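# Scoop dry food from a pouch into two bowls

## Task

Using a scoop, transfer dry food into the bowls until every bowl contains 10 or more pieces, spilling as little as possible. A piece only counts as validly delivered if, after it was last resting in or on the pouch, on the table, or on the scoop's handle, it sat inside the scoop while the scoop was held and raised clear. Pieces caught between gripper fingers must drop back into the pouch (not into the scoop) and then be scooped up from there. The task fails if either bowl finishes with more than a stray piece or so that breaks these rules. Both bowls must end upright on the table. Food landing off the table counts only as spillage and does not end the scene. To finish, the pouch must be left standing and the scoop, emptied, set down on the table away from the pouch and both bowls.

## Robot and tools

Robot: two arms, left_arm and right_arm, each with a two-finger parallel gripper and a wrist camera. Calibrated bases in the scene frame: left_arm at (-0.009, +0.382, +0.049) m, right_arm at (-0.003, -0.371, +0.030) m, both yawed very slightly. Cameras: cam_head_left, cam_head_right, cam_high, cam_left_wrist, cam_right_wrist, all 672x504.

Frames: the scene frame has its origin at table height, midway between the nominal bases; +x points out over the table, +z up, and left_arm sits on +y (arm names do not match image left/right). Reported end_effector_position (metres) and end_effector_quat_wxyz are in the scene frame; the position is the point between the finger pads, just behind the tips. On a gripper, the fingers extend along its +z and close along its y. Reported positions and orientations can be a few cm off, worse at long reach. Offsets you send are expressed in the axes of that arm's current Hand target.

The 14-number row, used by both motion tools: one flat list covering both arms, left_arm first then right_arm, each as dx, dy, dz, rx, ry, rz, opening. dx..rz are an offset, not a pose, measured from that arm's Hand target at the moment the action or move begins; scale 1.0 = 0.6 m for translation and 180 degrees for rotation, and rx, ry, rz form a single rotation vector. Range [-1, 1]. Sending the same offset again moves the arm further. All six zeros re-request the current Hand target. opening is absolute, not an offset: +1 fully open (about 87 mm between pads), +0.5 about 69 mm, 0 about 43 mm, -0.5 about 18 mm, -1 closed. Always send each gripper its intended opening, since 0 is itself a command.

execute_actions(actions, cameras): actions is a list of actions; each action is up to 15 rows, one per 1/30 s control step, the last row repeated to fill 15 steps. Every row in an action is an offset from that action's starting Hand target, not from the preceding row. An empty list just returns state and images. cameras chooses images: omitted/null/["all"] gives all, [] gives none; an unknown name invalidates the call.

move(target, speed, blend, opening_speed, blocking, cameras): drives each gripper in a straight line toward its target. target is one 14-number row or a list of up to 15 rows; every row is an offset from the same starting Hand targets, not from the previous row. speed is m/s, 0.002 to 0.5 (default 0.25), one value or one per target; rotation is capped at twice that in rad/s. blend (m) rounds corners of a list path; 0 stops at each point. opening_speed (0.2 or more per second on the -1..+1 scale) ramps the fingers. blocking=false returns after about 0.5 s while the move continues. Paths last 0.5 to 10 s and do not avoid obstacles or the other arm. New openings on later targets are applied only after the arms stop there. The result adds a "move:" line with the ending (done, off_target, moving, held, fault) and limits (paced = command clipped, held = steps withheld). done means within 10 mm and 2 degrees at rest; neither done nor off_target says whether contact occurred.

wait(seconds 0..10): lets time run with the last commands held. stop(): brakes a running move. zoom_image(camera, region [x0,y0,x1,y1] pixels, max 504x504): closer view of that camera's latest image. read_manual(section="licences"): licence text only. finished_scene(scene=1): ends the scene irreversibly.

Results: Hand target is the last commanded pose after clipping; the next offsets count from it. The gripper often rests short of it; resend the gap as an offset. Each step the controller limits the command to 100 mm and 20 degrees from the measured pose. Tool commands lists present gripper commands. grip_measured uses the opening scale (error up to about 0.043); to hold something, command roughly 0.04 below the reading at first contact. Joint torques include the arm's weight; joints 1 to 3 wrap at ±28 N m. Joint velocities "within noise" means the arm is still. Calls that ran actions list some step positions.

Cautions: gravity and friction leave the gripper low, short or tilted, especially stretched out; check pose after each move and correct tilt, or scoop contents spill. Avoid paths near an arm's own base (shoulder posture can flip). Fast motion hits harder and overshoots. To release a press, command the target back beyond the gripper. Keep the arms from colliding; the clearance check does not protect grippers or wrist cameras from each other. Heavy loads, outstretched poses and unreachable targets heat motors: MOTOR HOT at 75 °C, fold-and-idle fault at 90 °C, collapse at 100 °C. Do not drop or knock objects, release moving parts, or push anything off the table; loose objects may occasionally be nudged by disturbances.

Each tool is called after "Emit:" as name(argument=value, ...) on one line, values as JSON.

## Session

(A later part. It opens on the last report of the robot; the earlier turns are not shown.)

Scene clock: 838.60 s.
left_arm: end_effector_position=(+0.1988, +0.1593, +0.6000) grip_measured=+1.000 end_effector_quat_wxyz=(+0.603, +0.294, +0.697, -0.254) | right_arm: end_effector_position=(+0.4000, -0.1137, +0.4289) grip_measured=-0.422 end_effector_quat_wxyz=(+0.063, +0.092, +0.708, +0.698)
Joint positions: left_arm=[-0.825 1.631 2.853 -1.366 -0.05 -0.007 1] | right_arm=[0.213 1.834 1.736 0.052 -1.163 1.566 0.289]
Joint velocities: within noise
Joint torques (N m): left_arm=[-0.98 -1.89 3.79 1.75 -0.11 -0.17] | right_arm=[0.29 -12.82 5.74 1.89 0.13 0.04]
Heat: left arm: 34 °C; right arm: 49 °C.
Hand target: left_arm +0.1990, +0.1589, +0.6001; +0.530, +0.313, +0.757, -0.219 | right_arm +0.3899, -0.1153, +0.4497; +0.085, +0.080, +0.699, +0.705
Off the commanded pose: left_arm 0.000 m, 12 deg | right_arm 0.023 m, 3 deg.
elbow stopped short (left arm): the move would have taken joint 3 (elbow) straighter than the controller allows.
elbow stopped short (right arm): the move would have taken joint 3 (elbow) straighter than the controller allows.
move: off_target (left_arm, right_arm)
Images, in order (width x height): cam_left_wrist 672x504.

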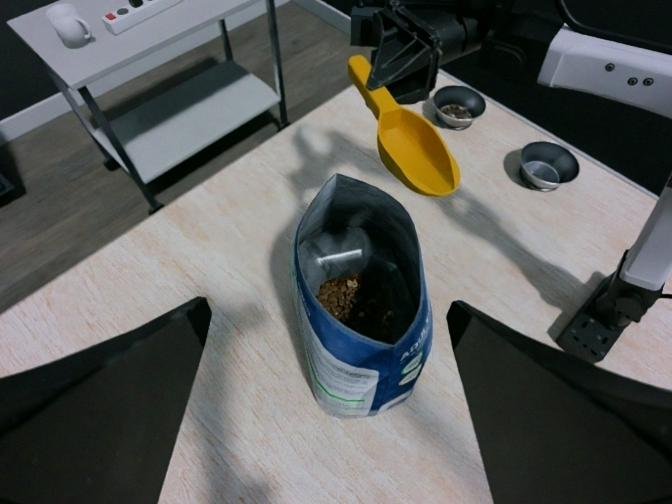

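Emit:
move(target=[0,0,0,0,0,0,1,-0.2455,-0.15,-0.3963,0,-0.428,0,-1], speed=0.3, cameras=[])

Emit:
move(target=[0,0,0,0,0,0,1,0,-0.2,0,-0.0437,-0.0437,-0.498,-1], speed=0.3)

Scene clock: 847.20 s.
left_arm: end_effector_position=(+0.1988, +0.1593, +0.6000) grip_measured=+1.000 end_effector_quat_wxyz=(+0.603, +0.294, +0.697, -0.254) | right_arm: end_effector_position=(+0.4800, -0.3764, +0.3455) grip_measured=-0.422 end_effector_quat_wxyz=(+0.487, +0.507, +0.511, +0.494)
Joint positions: left_arm=[-0.825 1.631 2.853 -1.366 -0.05 -0.007 1] | right_arm=[-0.132 1.459 1.013 0.409 -0.169 1.567 0.289]
Joint velocities: within noise
Joint torques (N m): left_arm=[-0.96 -1.88 3.79 1.76 -0.11 -0.18] | right_arm=[-0.09 -7.01 6.24 2.32 0.17 0.02]
Heat: left arm: 34 °C; right arm: 47 °C.
Hand target: left_arm +0.1990, +0.1589, +0.6001; +0.530, +0.313, +0.757, -0.219 | right_arm +0.4789, -0.3801, +0.3584; +0.502, +0.502, +0.494, +0.502
Off the commanded pose: left_arm 0.000 m, 12 deg | right_arm 0.014 m, 3 deg.
elbow stopped short (left arm): the move would have taken joint 3 (elbow) straighter than the controller allows.
move: off_target (left_arm, right_arm)
No camera images: "cameras" was empty.

Scene clock: 850.73 s.
left_arm: end_effector_position=(+0.1988, +0.1593, +0.6000) grip_measured=+1.000 end_effector_quat_wxyz=(+0.603, +0.294, +0.697, -0.254) | right_arm: end_effector_position=(+0.4795, -0.3785, +0.2344) grip_measured=-0.422 end_effector_quat_wxyz=(+0.760, +0.006, +0.649, +0.008)
Joint positions: left_arm=[-0.825 1.631 2.853 -1.366 -0.05 -0.007 1] | right_arm=[-0.002 1.658 0.678 1.137 -0.027 0.025 0.289]
Joint velocities: within noise
Joint torques (N m): left_arm=[-0.96 -1.88 3.81 1.76 -0.11 -0.17] | right_arm=[0.46 -5.86 4.86 2.2 0.17 -0.15]
Heat: left arm: 34 °C; right arm: 46 °C.
Hand target: left_arm +0.1990, +0.1589, +0.6001; +0.530, +0.313, +0.757, -0.219 | right_arm +0.4798, -0.3794, +0.2385; +0.769, +0.006, +0.640, +0.000
Off the commanded pose: left_arm 0.000 m, 12 deg | right_arm 0.004 m, 2 deg.
elbow stopped short (left arm): the move would have taken joint 3 (elbow) straighter than the controller allows.
move: off_target (left_arm)

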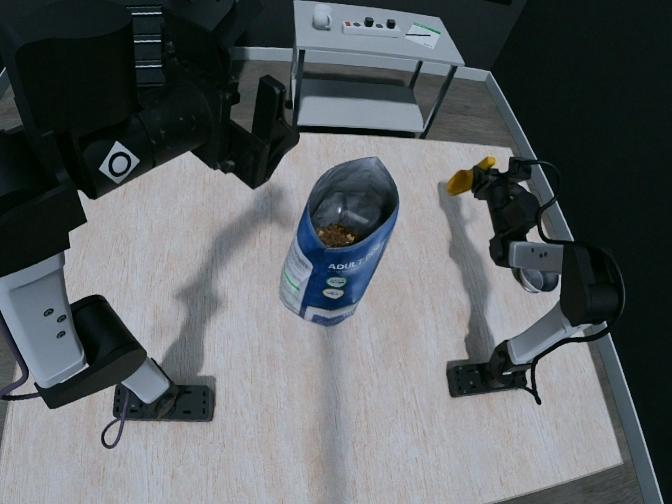

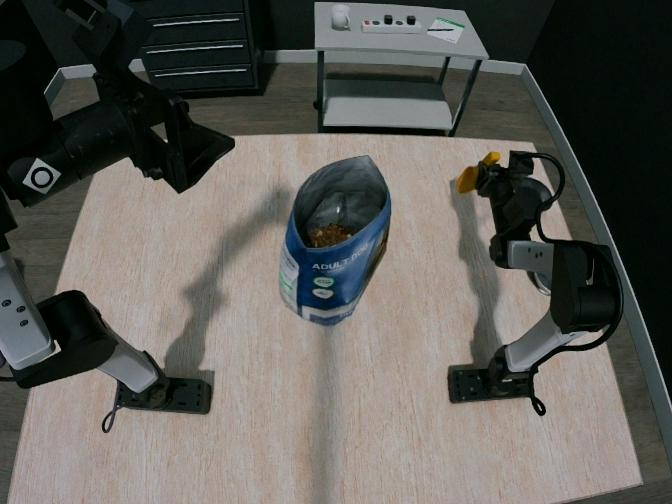

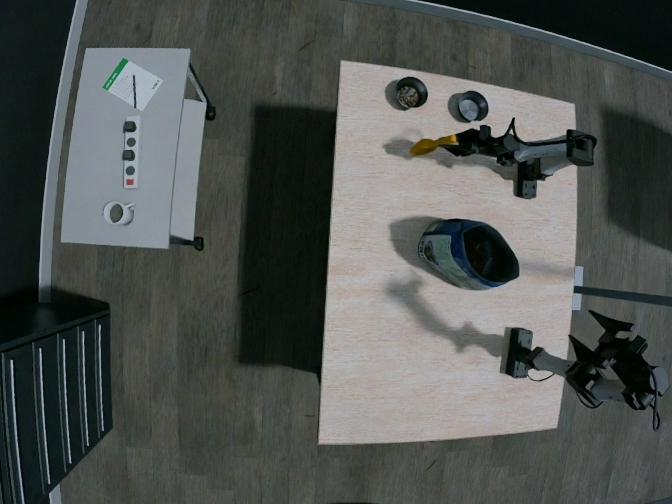

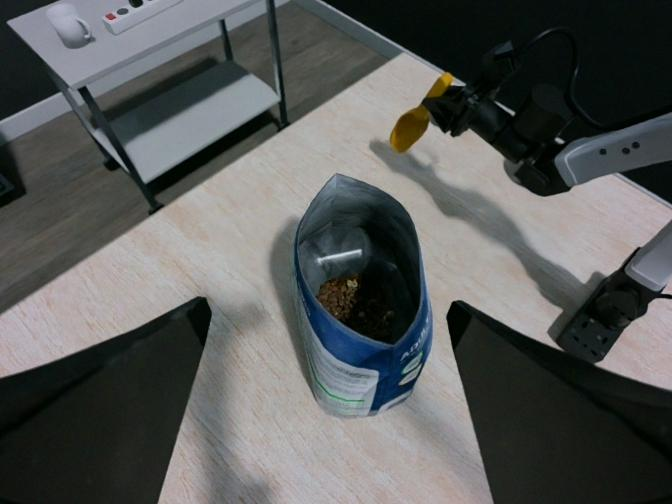

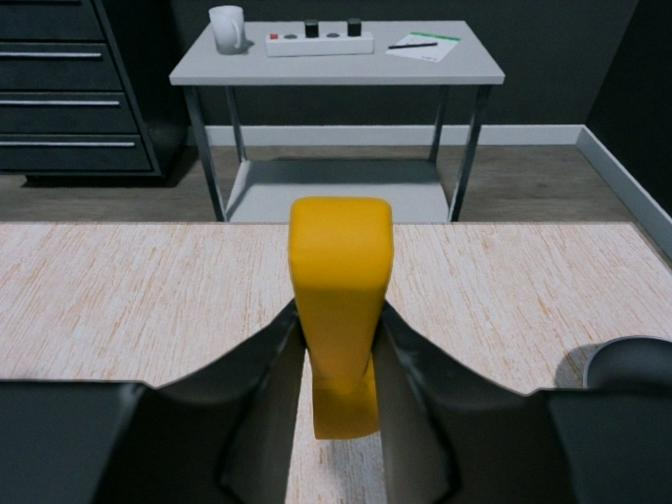

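Emit:
zoom_image(camera="cam_left_wrist", region=[370, 50, 530, 190])

Scaled by 3.150.

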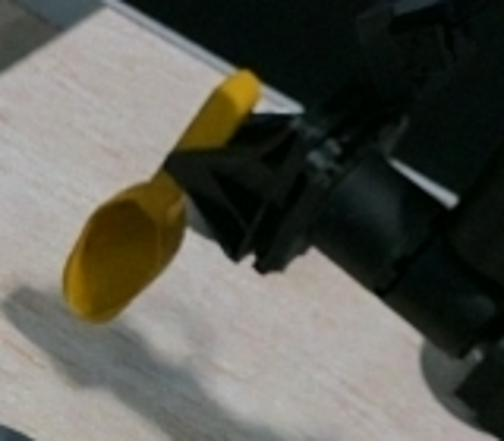

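Emit:
move(target=[[0,0,0,0,0,0,1,0.1207,0,-0.0213,0,0,0,-1],[0,0,0,0,0,0,1,0.1582,0,-0.0957,0,0.0185,0,-1]], speed=0.05, cameras=["cam_left_wrist","cam_right_wrist","cam_head_left"])

Emit:
zoom_image(camera="cam_left_wrist", region=[370, 50, 530, 190])

Scene clock: 867.20 s.
left_arm: end_effector_position=(+0.1988, +0.1593, +0.6000) grip_measured=+1.000 end_effector_quat_wxyz=(+0.603, +0.294, +0.697, -0.254) | right_arm: end_effector_position=(+0.4440, -0.3779, +0.1458) grip_measured=-0.422 end_effector_quat_wxyz=(+0.749, +0.007, +0.662, +0.007)
Joint positions: left_arm=[-0.825 1.631 2.853 -1.366 -0.05 -0.007 1] | right_arm=[-0.002 1.904 0.448 1.579 -0.026 0.023 0.289]
Joint velocities: within noise
Joint torques (N m): left_arm=[-0.98 -1.89 3.79 1.76 -0.11 -0.17] | right_arm=[0.51 -5.45 2.03 1.87 0.13 -0.22]
Heat: left arm: 34 °C; right arm: 43 °C.
Hand target: left_arm +0.1990, +0.1589, +0.6001; +0.530, +0.313, +0.757, -0.219 | right_arm +0.4406, -0.3782, +0.1347; +0.750, +0.006, +0.662, +0.000
Off the commanded pose: left_arm 0.000 m, 12 deg | right_arm 0.012 m, 1 deg.
elbow stopped short (left arm): the move would have taken joint 3 (elbow) straighter than the controller allows.
joint read past its limit (right arm) — joint 4 (wrist pitch), upper limit.
joint sent to its limit (right arm) — joint 4 (wrist pitch), upper limit. The joint targets still meet the commanded pose.
move: off_target (left_arm, right_arm)
Images, in order (width x height): cam_head_left 672x504, cam_left_wrist 672x504, cam_right_wrist 672x504.

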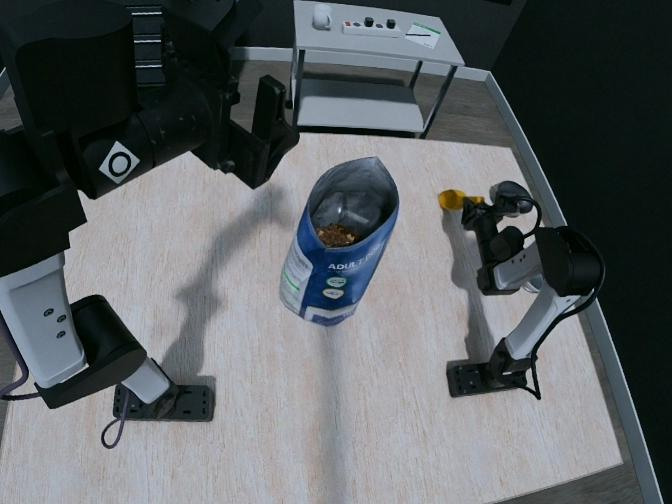

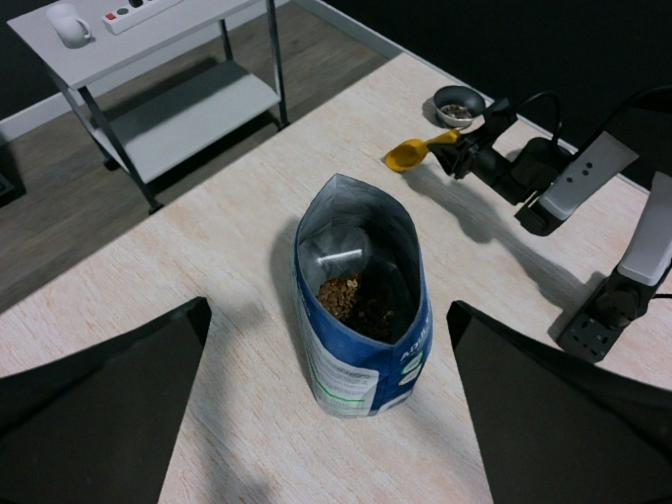

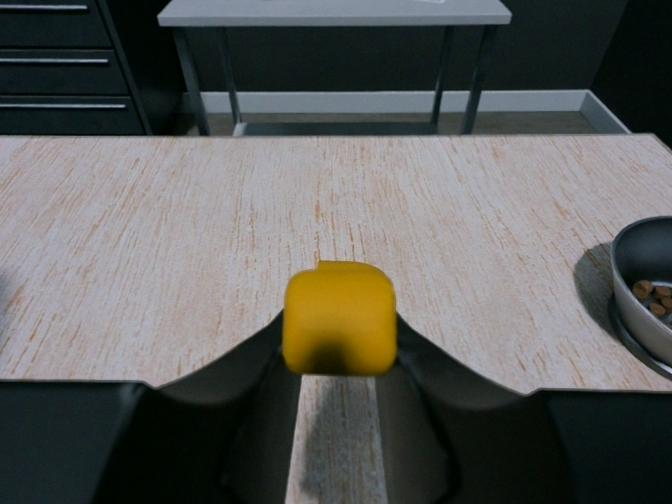

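Scaled by 3.150.

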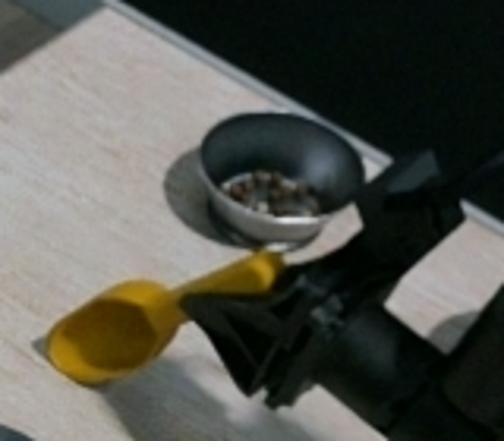

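Emit:
move(target=[0,0,0,0,0,0,1,0.048,0,-0.063,0,0.05,0,-1], speed=0.05, cameras=["cam_left_wrist","cam_right_wrist"])

Emit:
zoom_image(camera="cam_left_wrist", region=[370, 50, 530, 190])

Scene clock: 877.80 s.
left_arm: end_effector_position=(+0.1988, +0.1593, +0.6000) grip_measured=+1.000 end_effector_quat_wxyz=(+0.603, +0.294, +0.697, -0.254) | right_arm: end_effector_position=(+0.4097, -0.3770, +0.1024) grip_measured=-0.422 end_effector_quat_wxyz=(+0.702, +0.009, +0.712, +0.008)
Joint positions: left_arm=[-0.825 1.631 2.853 -1.366 -0.05 -0.007 1] | right_arm=[-0.002 1.904 0.321 1.569 -0.026 0.023 0.289]
Joint velocities: within noise
Joint torques (N m): left_arm=[-0.98 -1.87 3.81 1.75 -0.11 -0.18] | right_arm=[0.42 -8.31 1.8 1.58 0.11 -0.21]
Heat: left arm: 34 °C; right arm: 42 °C.
Hand target: left_arm +0.1990, +0.1589, +0.6001; +0.530, +0.313, +0.757, -0.219 | right_arm +0.4067, -0.3776, +0.1015; +0.696, +0.006, +0.718, +0.001
Off the commanded pose: left_arm 0.001 m, 12 deg | right_arm 0.003 m, 1 deg.
elbow stopped short (left arm): the move would have taken joint 3 (elbow) straighter than the controller allows.
move: off_target (left_arm)
Images, in order (width x height): cam_left_wrist 672x504, cam_right_wrist 672x504.

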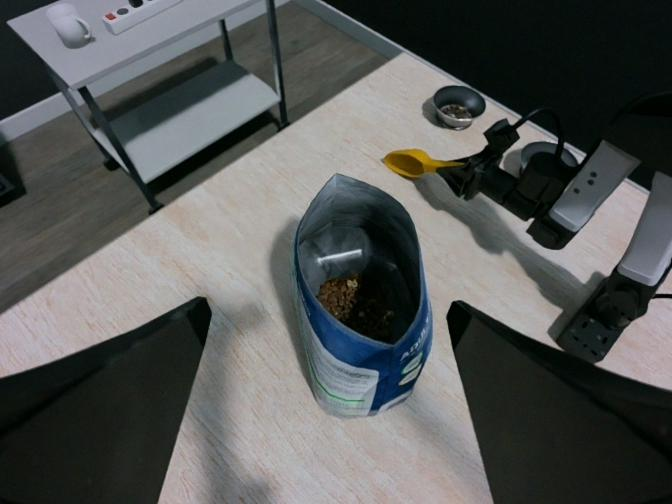

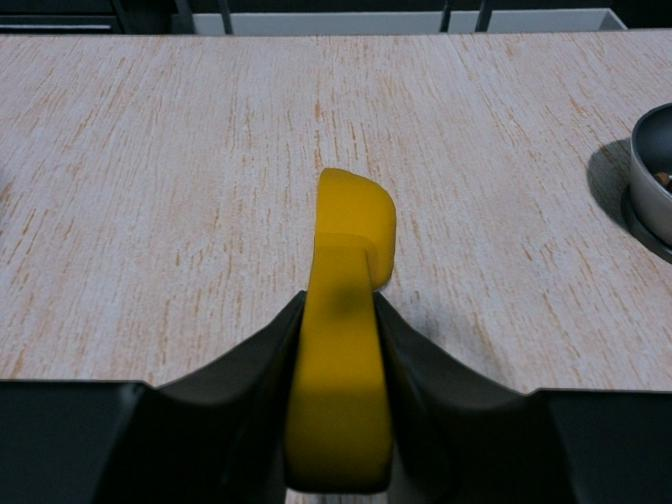

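Scaled by 3.150.

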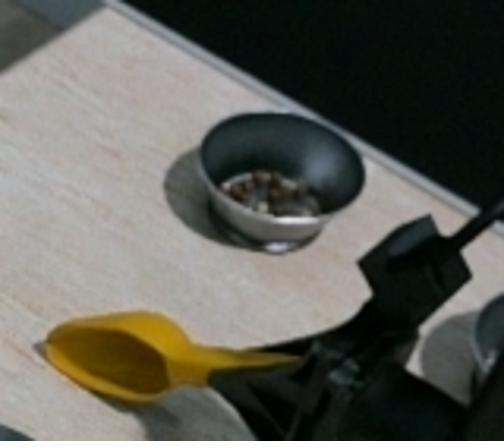

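Emit:
move(target=[[0,0,0,0,0,0,1,-0.2,0,-0.03,0,0.1,0,-1],[0,0,0,0,0,0,1,-0.2283,0,-0.085,0,0.435,0,-1]], speed=0.25, cameras=["cam_left_wrist","cam_right_wrist"])

Emit:
zoom_image(camera="cam_left_wrist", region=[370, 50, 530, 190])

Scene clock: 901.87 s.
left_arm: end_effector_position=(+0.1988, +0.1594, +0.5999) grip_measured=+1.000 end_effector_quat_wxyz=(+0.603, +0.294, +0.697, -0.254) | right_arm: end_effector_position=(+0.3561, -0.3766, +0.2336) grip_measured=-0.422 end_effector_quat_wxyz=(+0.089, +0.011, +0.996, +0.012)
Joint positions: left_arm=[-0.825 1.631 2.853 -1.366 -0.05 -0.007 1] | right_arm=[-0.002 1.976 2.144 -1.561 -0.026 -0.002 0.289]
Joint velocities: within noise
Joint torques (N m): left_arm=[-0.98 -1.89 3.81 1.75 -0.11 -0.17] | right_arm=[0.39 -8.49 7.62 0.67 0.13 -0.15]
Heat: left arm: 34 °C; right arm: 40 °C.
Hand target: left_arm +0.1989, +0.1589, +0.6000; +0.530, +0.313, +0.757, -0.219 | right_arm +0.3601, -0.3785, +0.2399; +0.086, +0.004, +0.996, +0.004
Off the commanded pose: left_arm 0.001 m, 12 deg | right_arm 0.008 m, 1 deg.
elbow stopped short (left arm): the move would have taken joint 3 (elbow) straighter than the controller allows.
joint sent to its limit (right arm) — joint 4 (wrist pitch), lower limit. The joint targets still meet the commanded pose.
move: off_target (left_arm)
Images, in order (width x height): cam_left_wrist 672x504, cam_right_wrist 672x504.

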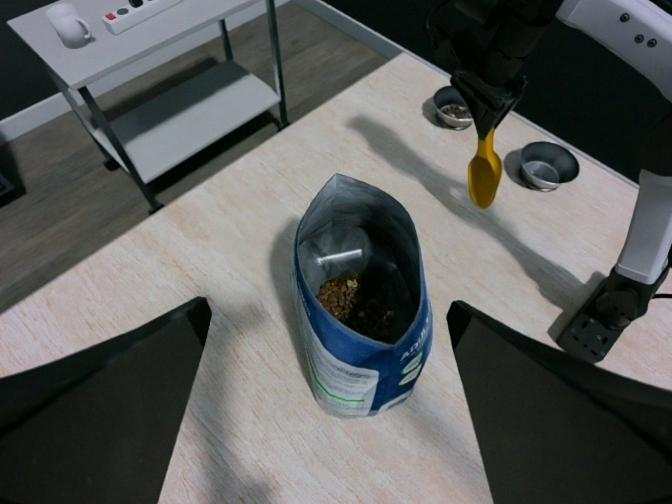

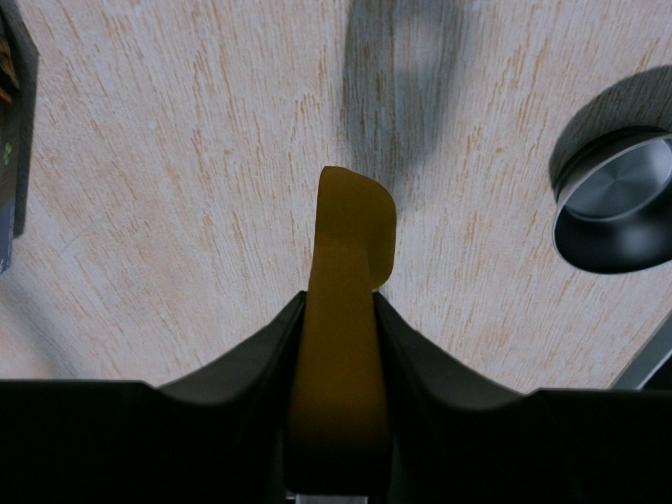

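Scaled by 3.150.

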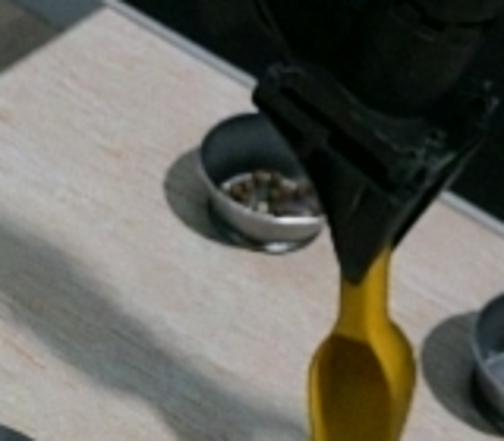

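Emit:
move(target=[[0,0,0,0,0,0,1,0.0215,0,0.123,0,0,0,-1],[0,0,0,0,0,0,1,-0.0357,0,0.1837,0,0,0,-1]], speed=0.05, cameras=["cam_left_wrist","cam_right_wrist"])

Emit:
zoom_image(camera="cam_left_wrist", region=[400, 80, 560, 220])

Scene clock: 911.07 s.
left_arm: end_effector_position=(+0.1988, +0.1594, +0.5999) grip_measured=+1.000 end_effector_quat_wxyz=(+0.603, +0.294, +0.697, -0.254) | right_arm: end_effector_position=(+0.3935, -0.3767, +0.1346) grip_measured=-0.422 end_effector_quat_wxyz=(+0.080, +0.010, +0.997, +0.012)
Joint positions: left_arm=[-0.825 1.631 2.853 -1.366 -0.05 -0.007 1] | right_arm=[0 2.067 1.874 -1.218 -0.026 -0.002 0.289]
Joint velocities: within noise
Joint torques (N m): left_arm=[-0.98 -1.87 3.81 1.75 -0.11 -0.17] | right_arm=[0.51 -8.66 7.42 0.73 0.13 -0.12]
Heat: left arm: 34 °C; right arm: 41 °C.
Hand target: left_arm +0.1989, +0.1589, +0.6000; +0.530, +0.313, +0.757, -0.219 | right_arm +0.4001, -0.3779, +0.1351; +0.086, +0.004, +0.996, +0.004
Off the commanded pose: left_arm 0.001 m, 12 deg | right_arm 0.007 m, 1 deg.
elbow stopped short (left arm): the move would have taken joint 3 (elbow) straighter than the controller allows.
move: off_target (left_arm)
Images, in order (width x height): cam_left_wrist 672x504, cam_right_wrist 672x504.

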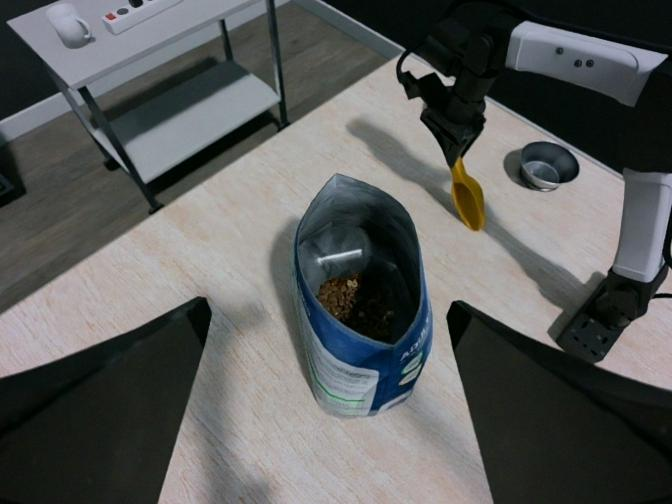

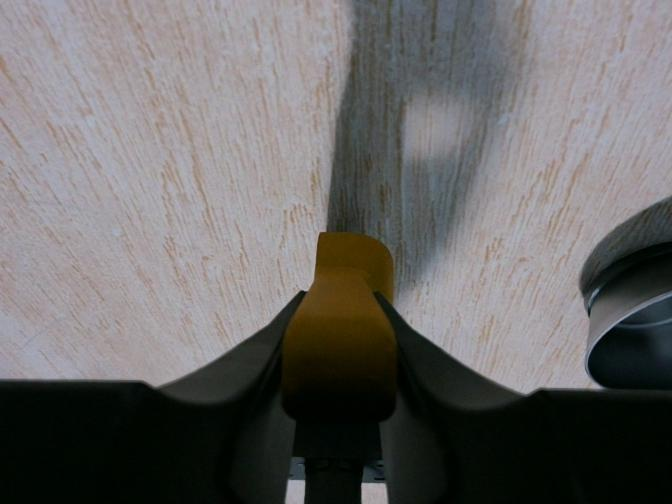

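Scaled by 3.150.

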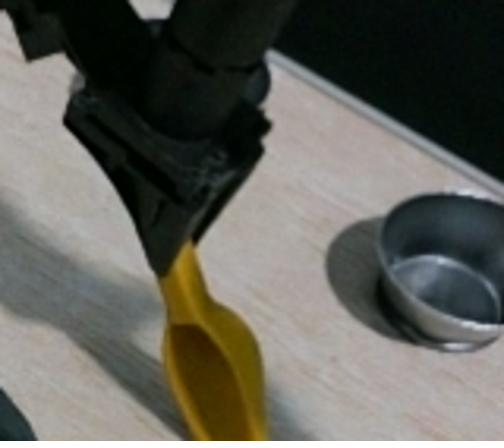

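Emit:
move(target=[0,0,0,0,0,0,1,-0.0198,0,0.034,0,0,0,-1], speed=0.05, cameras=["cam_right_wrist"])

Scene clock: 921.63 s.
left_arm: end_effector_position=(+0.1988, +0.1594, +0.5999) grip_measured=+1.000 end_effector_quat_wxyz=(+0.603, +0.294, +0.697, -0.254) | right_arm: end_effector_position=(+0.4041, -0.3770, +0.1144) grip_measured=-0.422 end_effector_quat_wxyz=(+0.069, +0.010, +0.997, +0.012)
Joint positions: left_arm=[-0.825 1.631 2.853 -1.366 -0.05 -0.007 1] | right_arm=[0 2.135 1.898 -1.194 -0.026 -0.002 0.289]
Joint velocities: within noise
Joint torques (N m): left_arm=[-0.99 -1.87 3.79 1.75 -0.11 -0.17] | right_arm=[0.62 -9.42 7.88 0.79 0.15 -0.1]
Heat: left arm: 34 °C; right arm: 42 °C.
Hand target: left_arm +0.1989, +0.1589, +0.6000; +0.530, +0.313, +0.757, -0.219 | right_arm +0.4153, -0.3778, +0.1170; +0.086, +0.004, +0.996, +0.004
Off the commanded pose: left_arm 0.001 m, 12 deg | right_arm 0.011 m, 2 deg.
elbow stopped short (left arm): the move would have taken joint 3 (elbow) straighter than the controller allows.
move: off_target (left_arm, right_arm)
Images, in order (width x height): cam_right_wrist 672x504.

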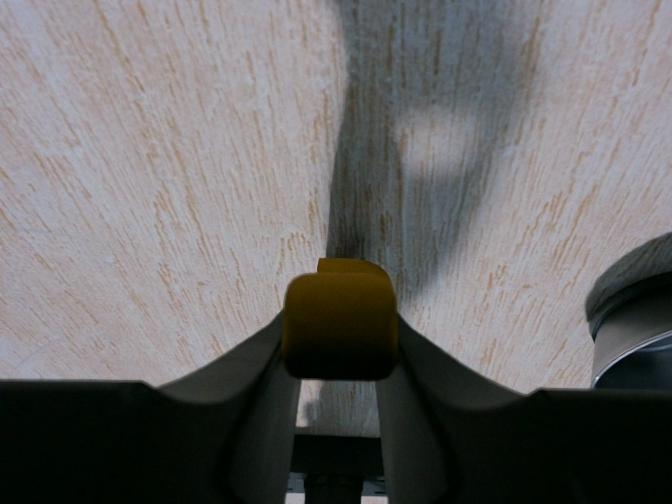

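Emit:
move(target=[[0,0,0,0,0,0,1,0.047,0.013,-0.1655,0,0,0,-1],[0,0,0,0,0,0,1,-0.009,0.163,-0.3925,-0.245,-0.007,0.05,-1],[0,0,0,0,0,0,1,-0.03,0.433,-0.5325,-0.49,-0.0138,0.099,-1]], speed=0.25, blend=0.03)

Emit:
zoom_image(camera="cam_left_wrist", region=[270, 100, 470, 350])

Scene clock: 937.83 s.
left_arm: end_effector_position=(+0.1988, +0.1594, +0.5999) grip_measured=+1.000 end_effector_quat_wxyz=(+0.603, +0.294, +0.697, -0.254) | right_arm: end_effector_position=(+0.3904, -0.1200, +0.4172) grip_measured=-0.422 end_effector_quat_wxyz=(+0.061, +0.096, +0.707, +0.698)
Joint positions: left_arm=[-0.825 1.631 2.853 -1.366 -0.05 -0.007 1] | right_arm=[0.203 1.784 1.625 0.111 -1.171 1.574 0.289]
Joint velocities: within noise
Joint torques (N m): left_arm=[-0.96 -1.88 3.81 1.75 -0.11 -0.18] | right_arm=[0.49 -12.4 5.85 1.89 0.13 0.04]
Heat: left arm: 34 °C; right arm: 43 °C.
Hand target: left_arm +0.1989, +0.1589, +0.6000; +0.530, +0.313, +0.757, -0.219 | right_arm +0.3804, -0.1206, +0.4372; +0.082, +0.083, +0.699, +0.705
Off the commanded pose: left_arm 0.001 m, 12 deg | right_arm 0.022 m, 3 deg.
elbow stopped short (left arm): the move would have taken joint 3 (elbow) straighter than the controller allows.
move: off_target (left_arm, right_arm)

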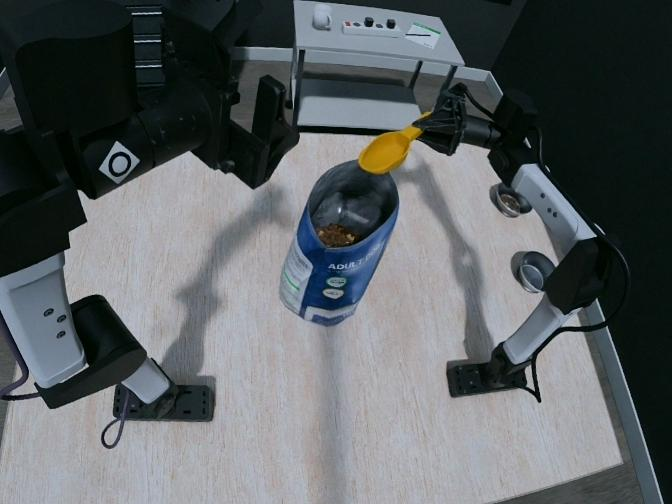

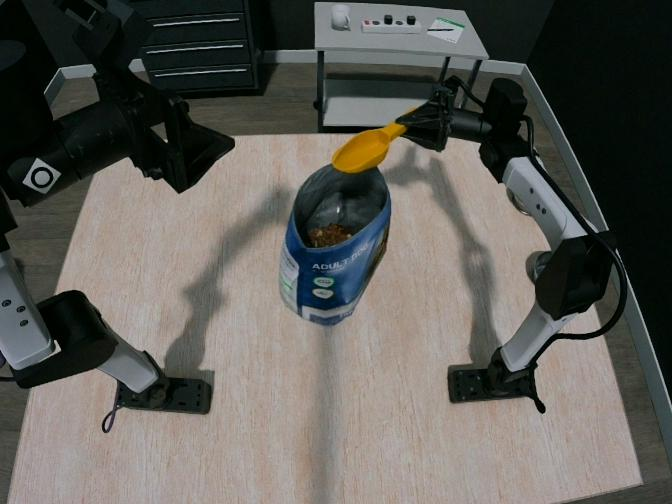

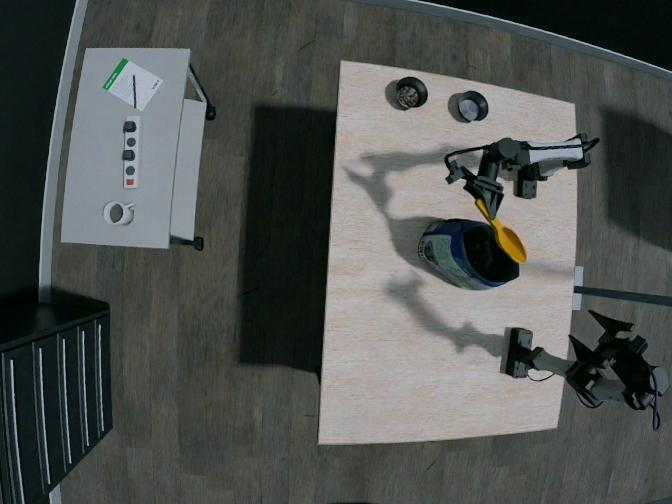

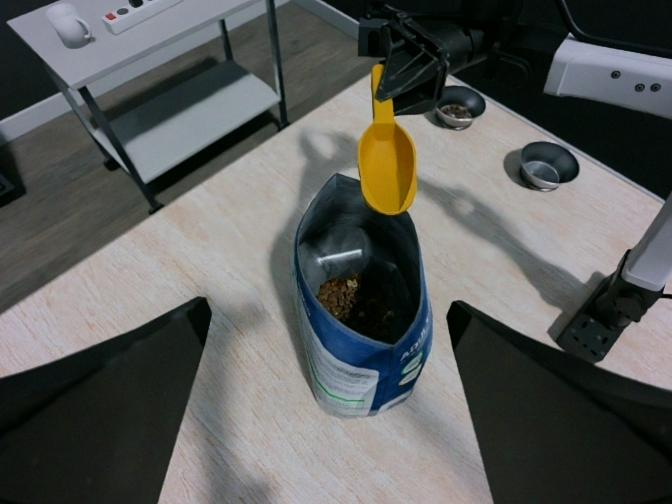

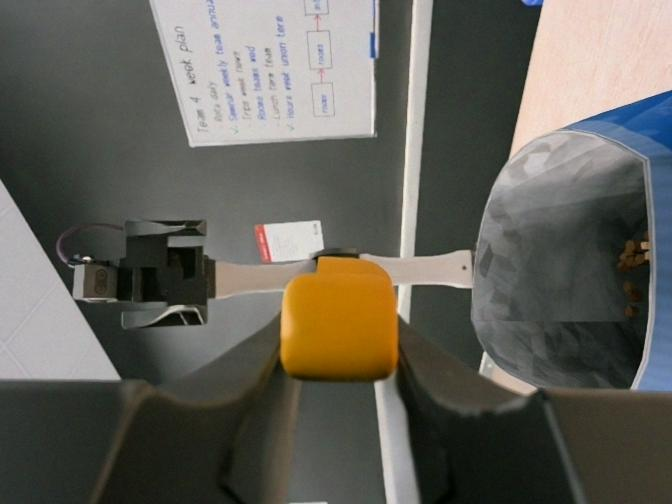

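Scaled by 2.016.

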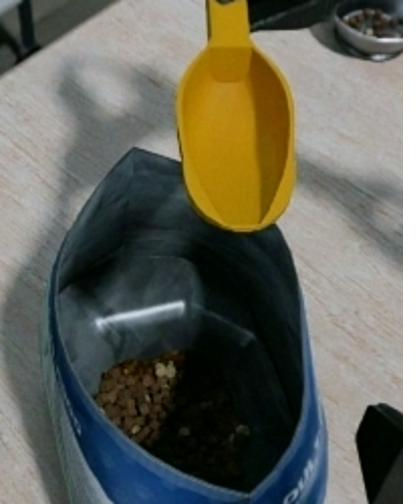

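Emit:
move(target=[[0,0,0,0,0,0,1,0.032,-0.0403,0.0688,0.0957,0,-0.1365,-1],[0,0,0,0,0,0,1,0.0532,-0.1337,0.1085,0.1913,0,-0.273,-1],[0,0,0,0,0,0,1,0.0633,-0.2653,0.1677,0.3219,0.0437,-0.3832,-1],[0,0,0,0,0,0,1,0.043,-0.282,0.2048,0.3763,0.061,-0.4103,-1]], speed=0.15, blend=0.01)

Emit:
zoom_image(camera="cam_left_wrist", region=[270, 100, 470, 350])

Scene clock: 954.47 s.
left_arm: end_effector_position=(+0.1988, +0.1594, +0.5999) grip_measured=+1.000 end_effector_quat_wxyz=(+0.603, +0.294, +0.697, -0.254) | right_arm: end_effector_position=(+0.3791, +0.0042, +0.2624) grip_measured=-0.422 end_effector_quat_wxyz=(+0.340, -0.358, +0.868, +0.055)
Joint positions: left_arm=[-0.825 1.631 2.853 -1.366 -0.05 -0.007 1] | right_arm=[0.863 2.397 2.831 -1.321 0.185 -0.009 0.289]
Joint velocities: within noise
Joint torques (N m): left_arm=[-0.98 -1.88 3.79 1.76 -0.11 -0.17] | right_arm=[0.44 -10.61 7.46 1.55 0.27 -0.15]
Heat: left arm: 34 °C; right arm: 44 °C.
Hand target: left_arm +0.1989, +0.1589, +0.6000; +0.530, +0.313, +0.757, -0.219 | right_arm +0.3837, +0.0065, +0.2690; +0.349, -0.359, +0.865, +0.048
Off the commanded pose: left_arm 0.001 m, 12 deg | right_arm 0.008 m, 1 deg.
elbow stopped short (left arm): the move would have taken joint 3 (elbow) straighter than the controller allows.
move: off_target (left_arm)

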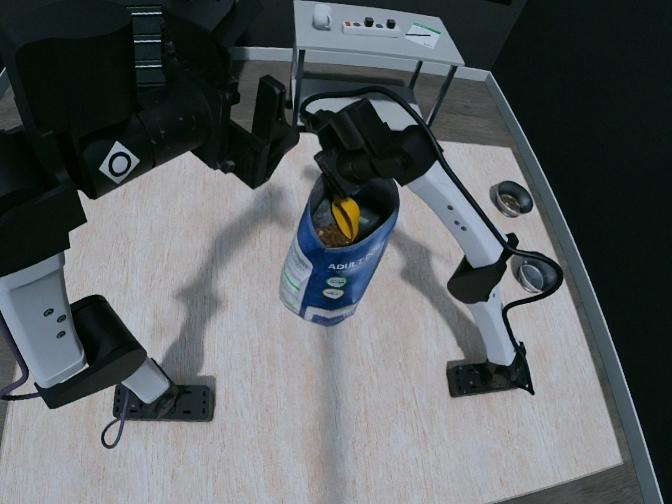

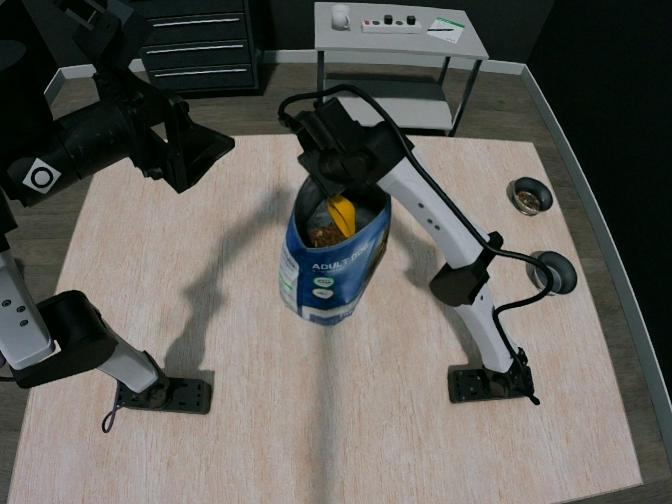

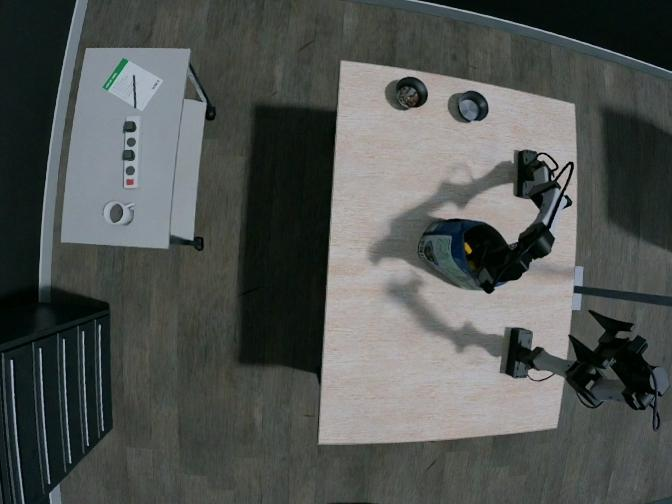

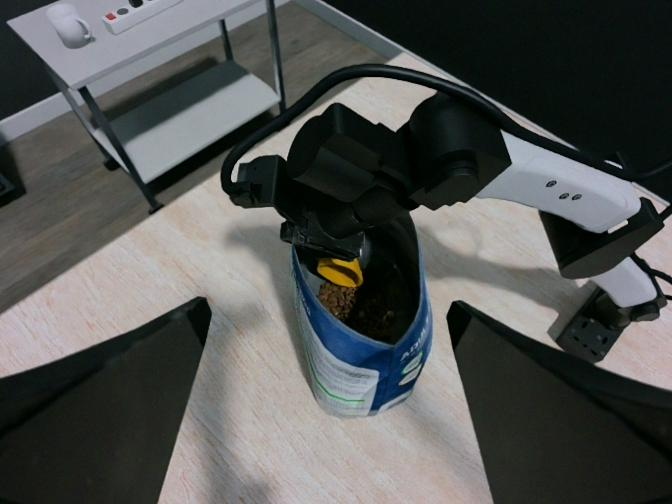

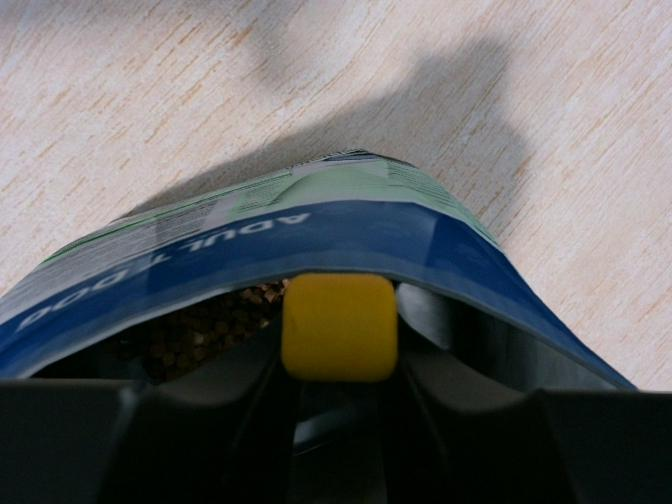

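Scaled by 2.016.

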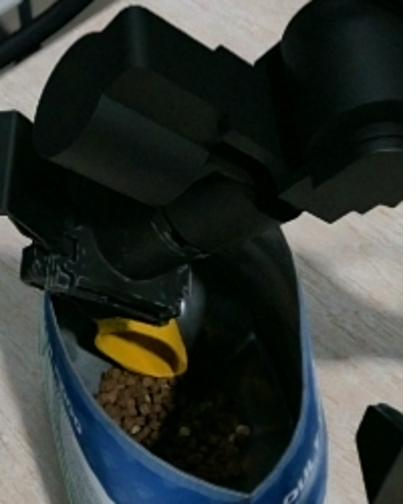

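Emit:
move(target=[[0,0,0,0,0,0,1,0.0468,0.0107,0.0513,0,0,0,-1],[0,0,0,0,0,0,1,0.0453,0.0908,0.0613,-0.1064,0,0.0893,-1],[0,0,0,0,0,0,1,0.0327,0.1175,0.015,-0.1702,0,0.1428,-1],[0,0,0,0,0,0,1,-0.0407,0.089,-0.0763,-0.2341,0,0.1965,-1]], speed=[0.1,0.08,0.08,0.12], blend=0.005)

Emit:
zoom_image(camera="cam_left_wrist", region=[270, 100, 470, 350])

Scene clock: 971.10 s.
left_arm: end_effector_position=(+0.1988, +0.1594, +0.5999) grip_measured=+1.000 end_effector_quat_wxyz=(+0.603, +0.294, +0.697, -0.254) | right_arm: end_effector_position=(+0.3337, +0.0431, +0.2857) grip_measured=-0.423 end_effector_quat_wxyz=(+0.152, -0.183, +0.870, +0.431)
Joint positions: left_arm=[-0.825 1.631 2.853 -1.366 -0.05 -0.007 1] | right_arm=[0.695 2.155 2.296 -0.924 -0.601 0.512 0.289]
Joint velocities: within noise
Joint torques (N m): left_arm=[-0.98 -1.88 3.79 1.76 -0.11 -0.18] | right_arm=[-0.4 -12.18 8.77 1.72 -0.35 0.11]
Heat: left arm: 34 °C; right arm: 46 °C.
Hand target: left_arm +0.1989, +0.1589, +0.6000; +0.530, +0.313, +0.757, -0.219 | right_arm +0.3351, +0.0449, +0.3100; +0.168, -0.184, +0.856, +0.452
Off the commanded pose: left_arm 0.001 m, 12 deg | right_arm 0.024 m, 3 deg.
elbow stopped short (left arm): the move would have taken joint 3 (elbow) straighter than the controller allows.
move: off_target (left_arm, right_arm)

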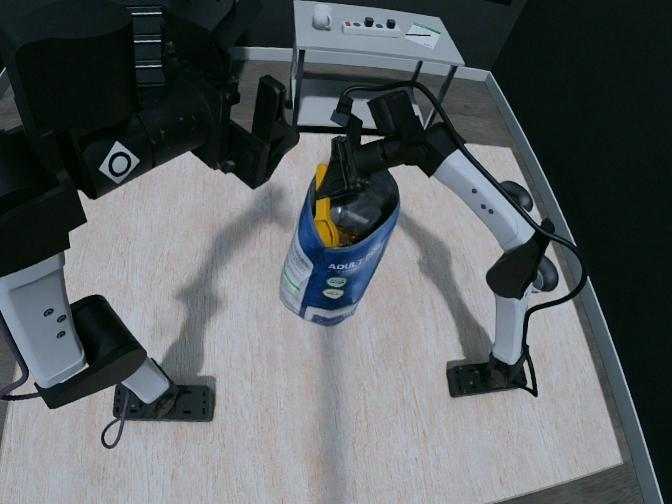

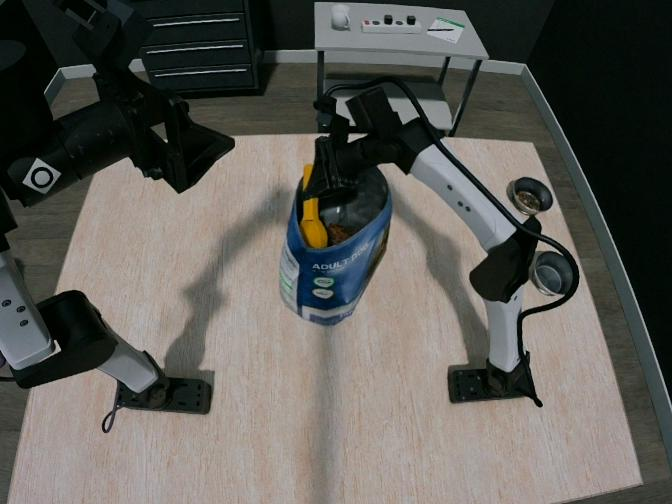

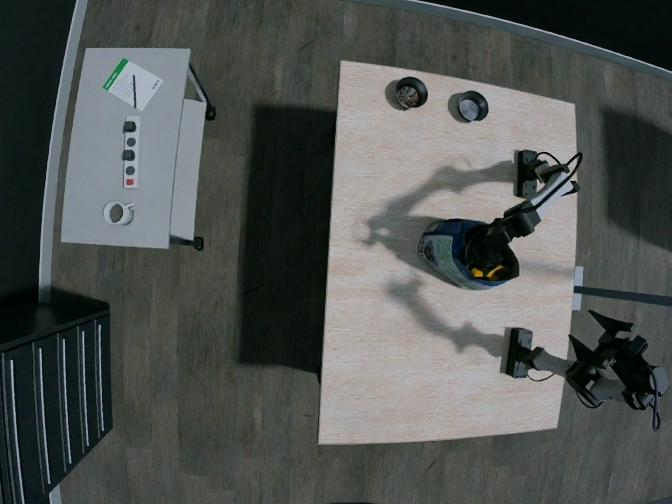

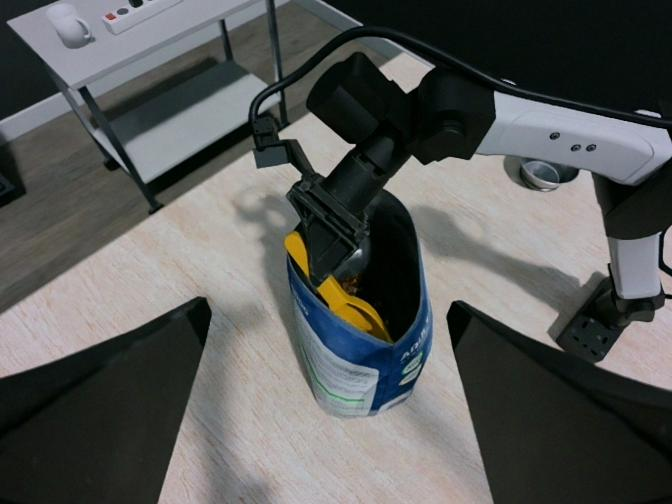

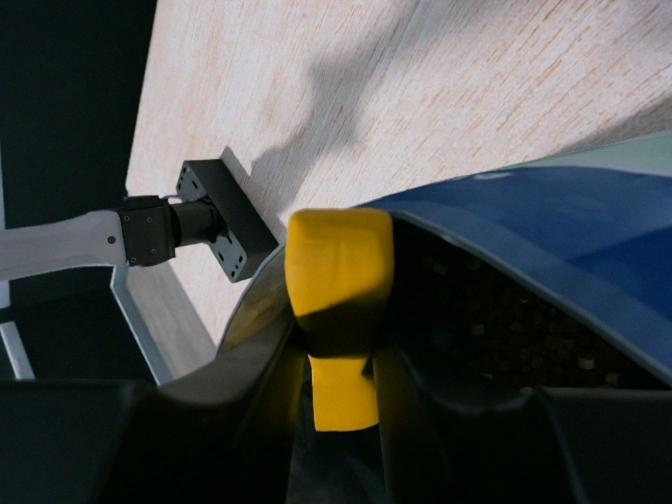

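Scaled by 2.016.

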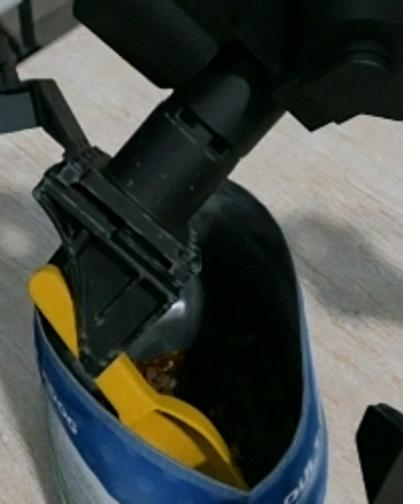

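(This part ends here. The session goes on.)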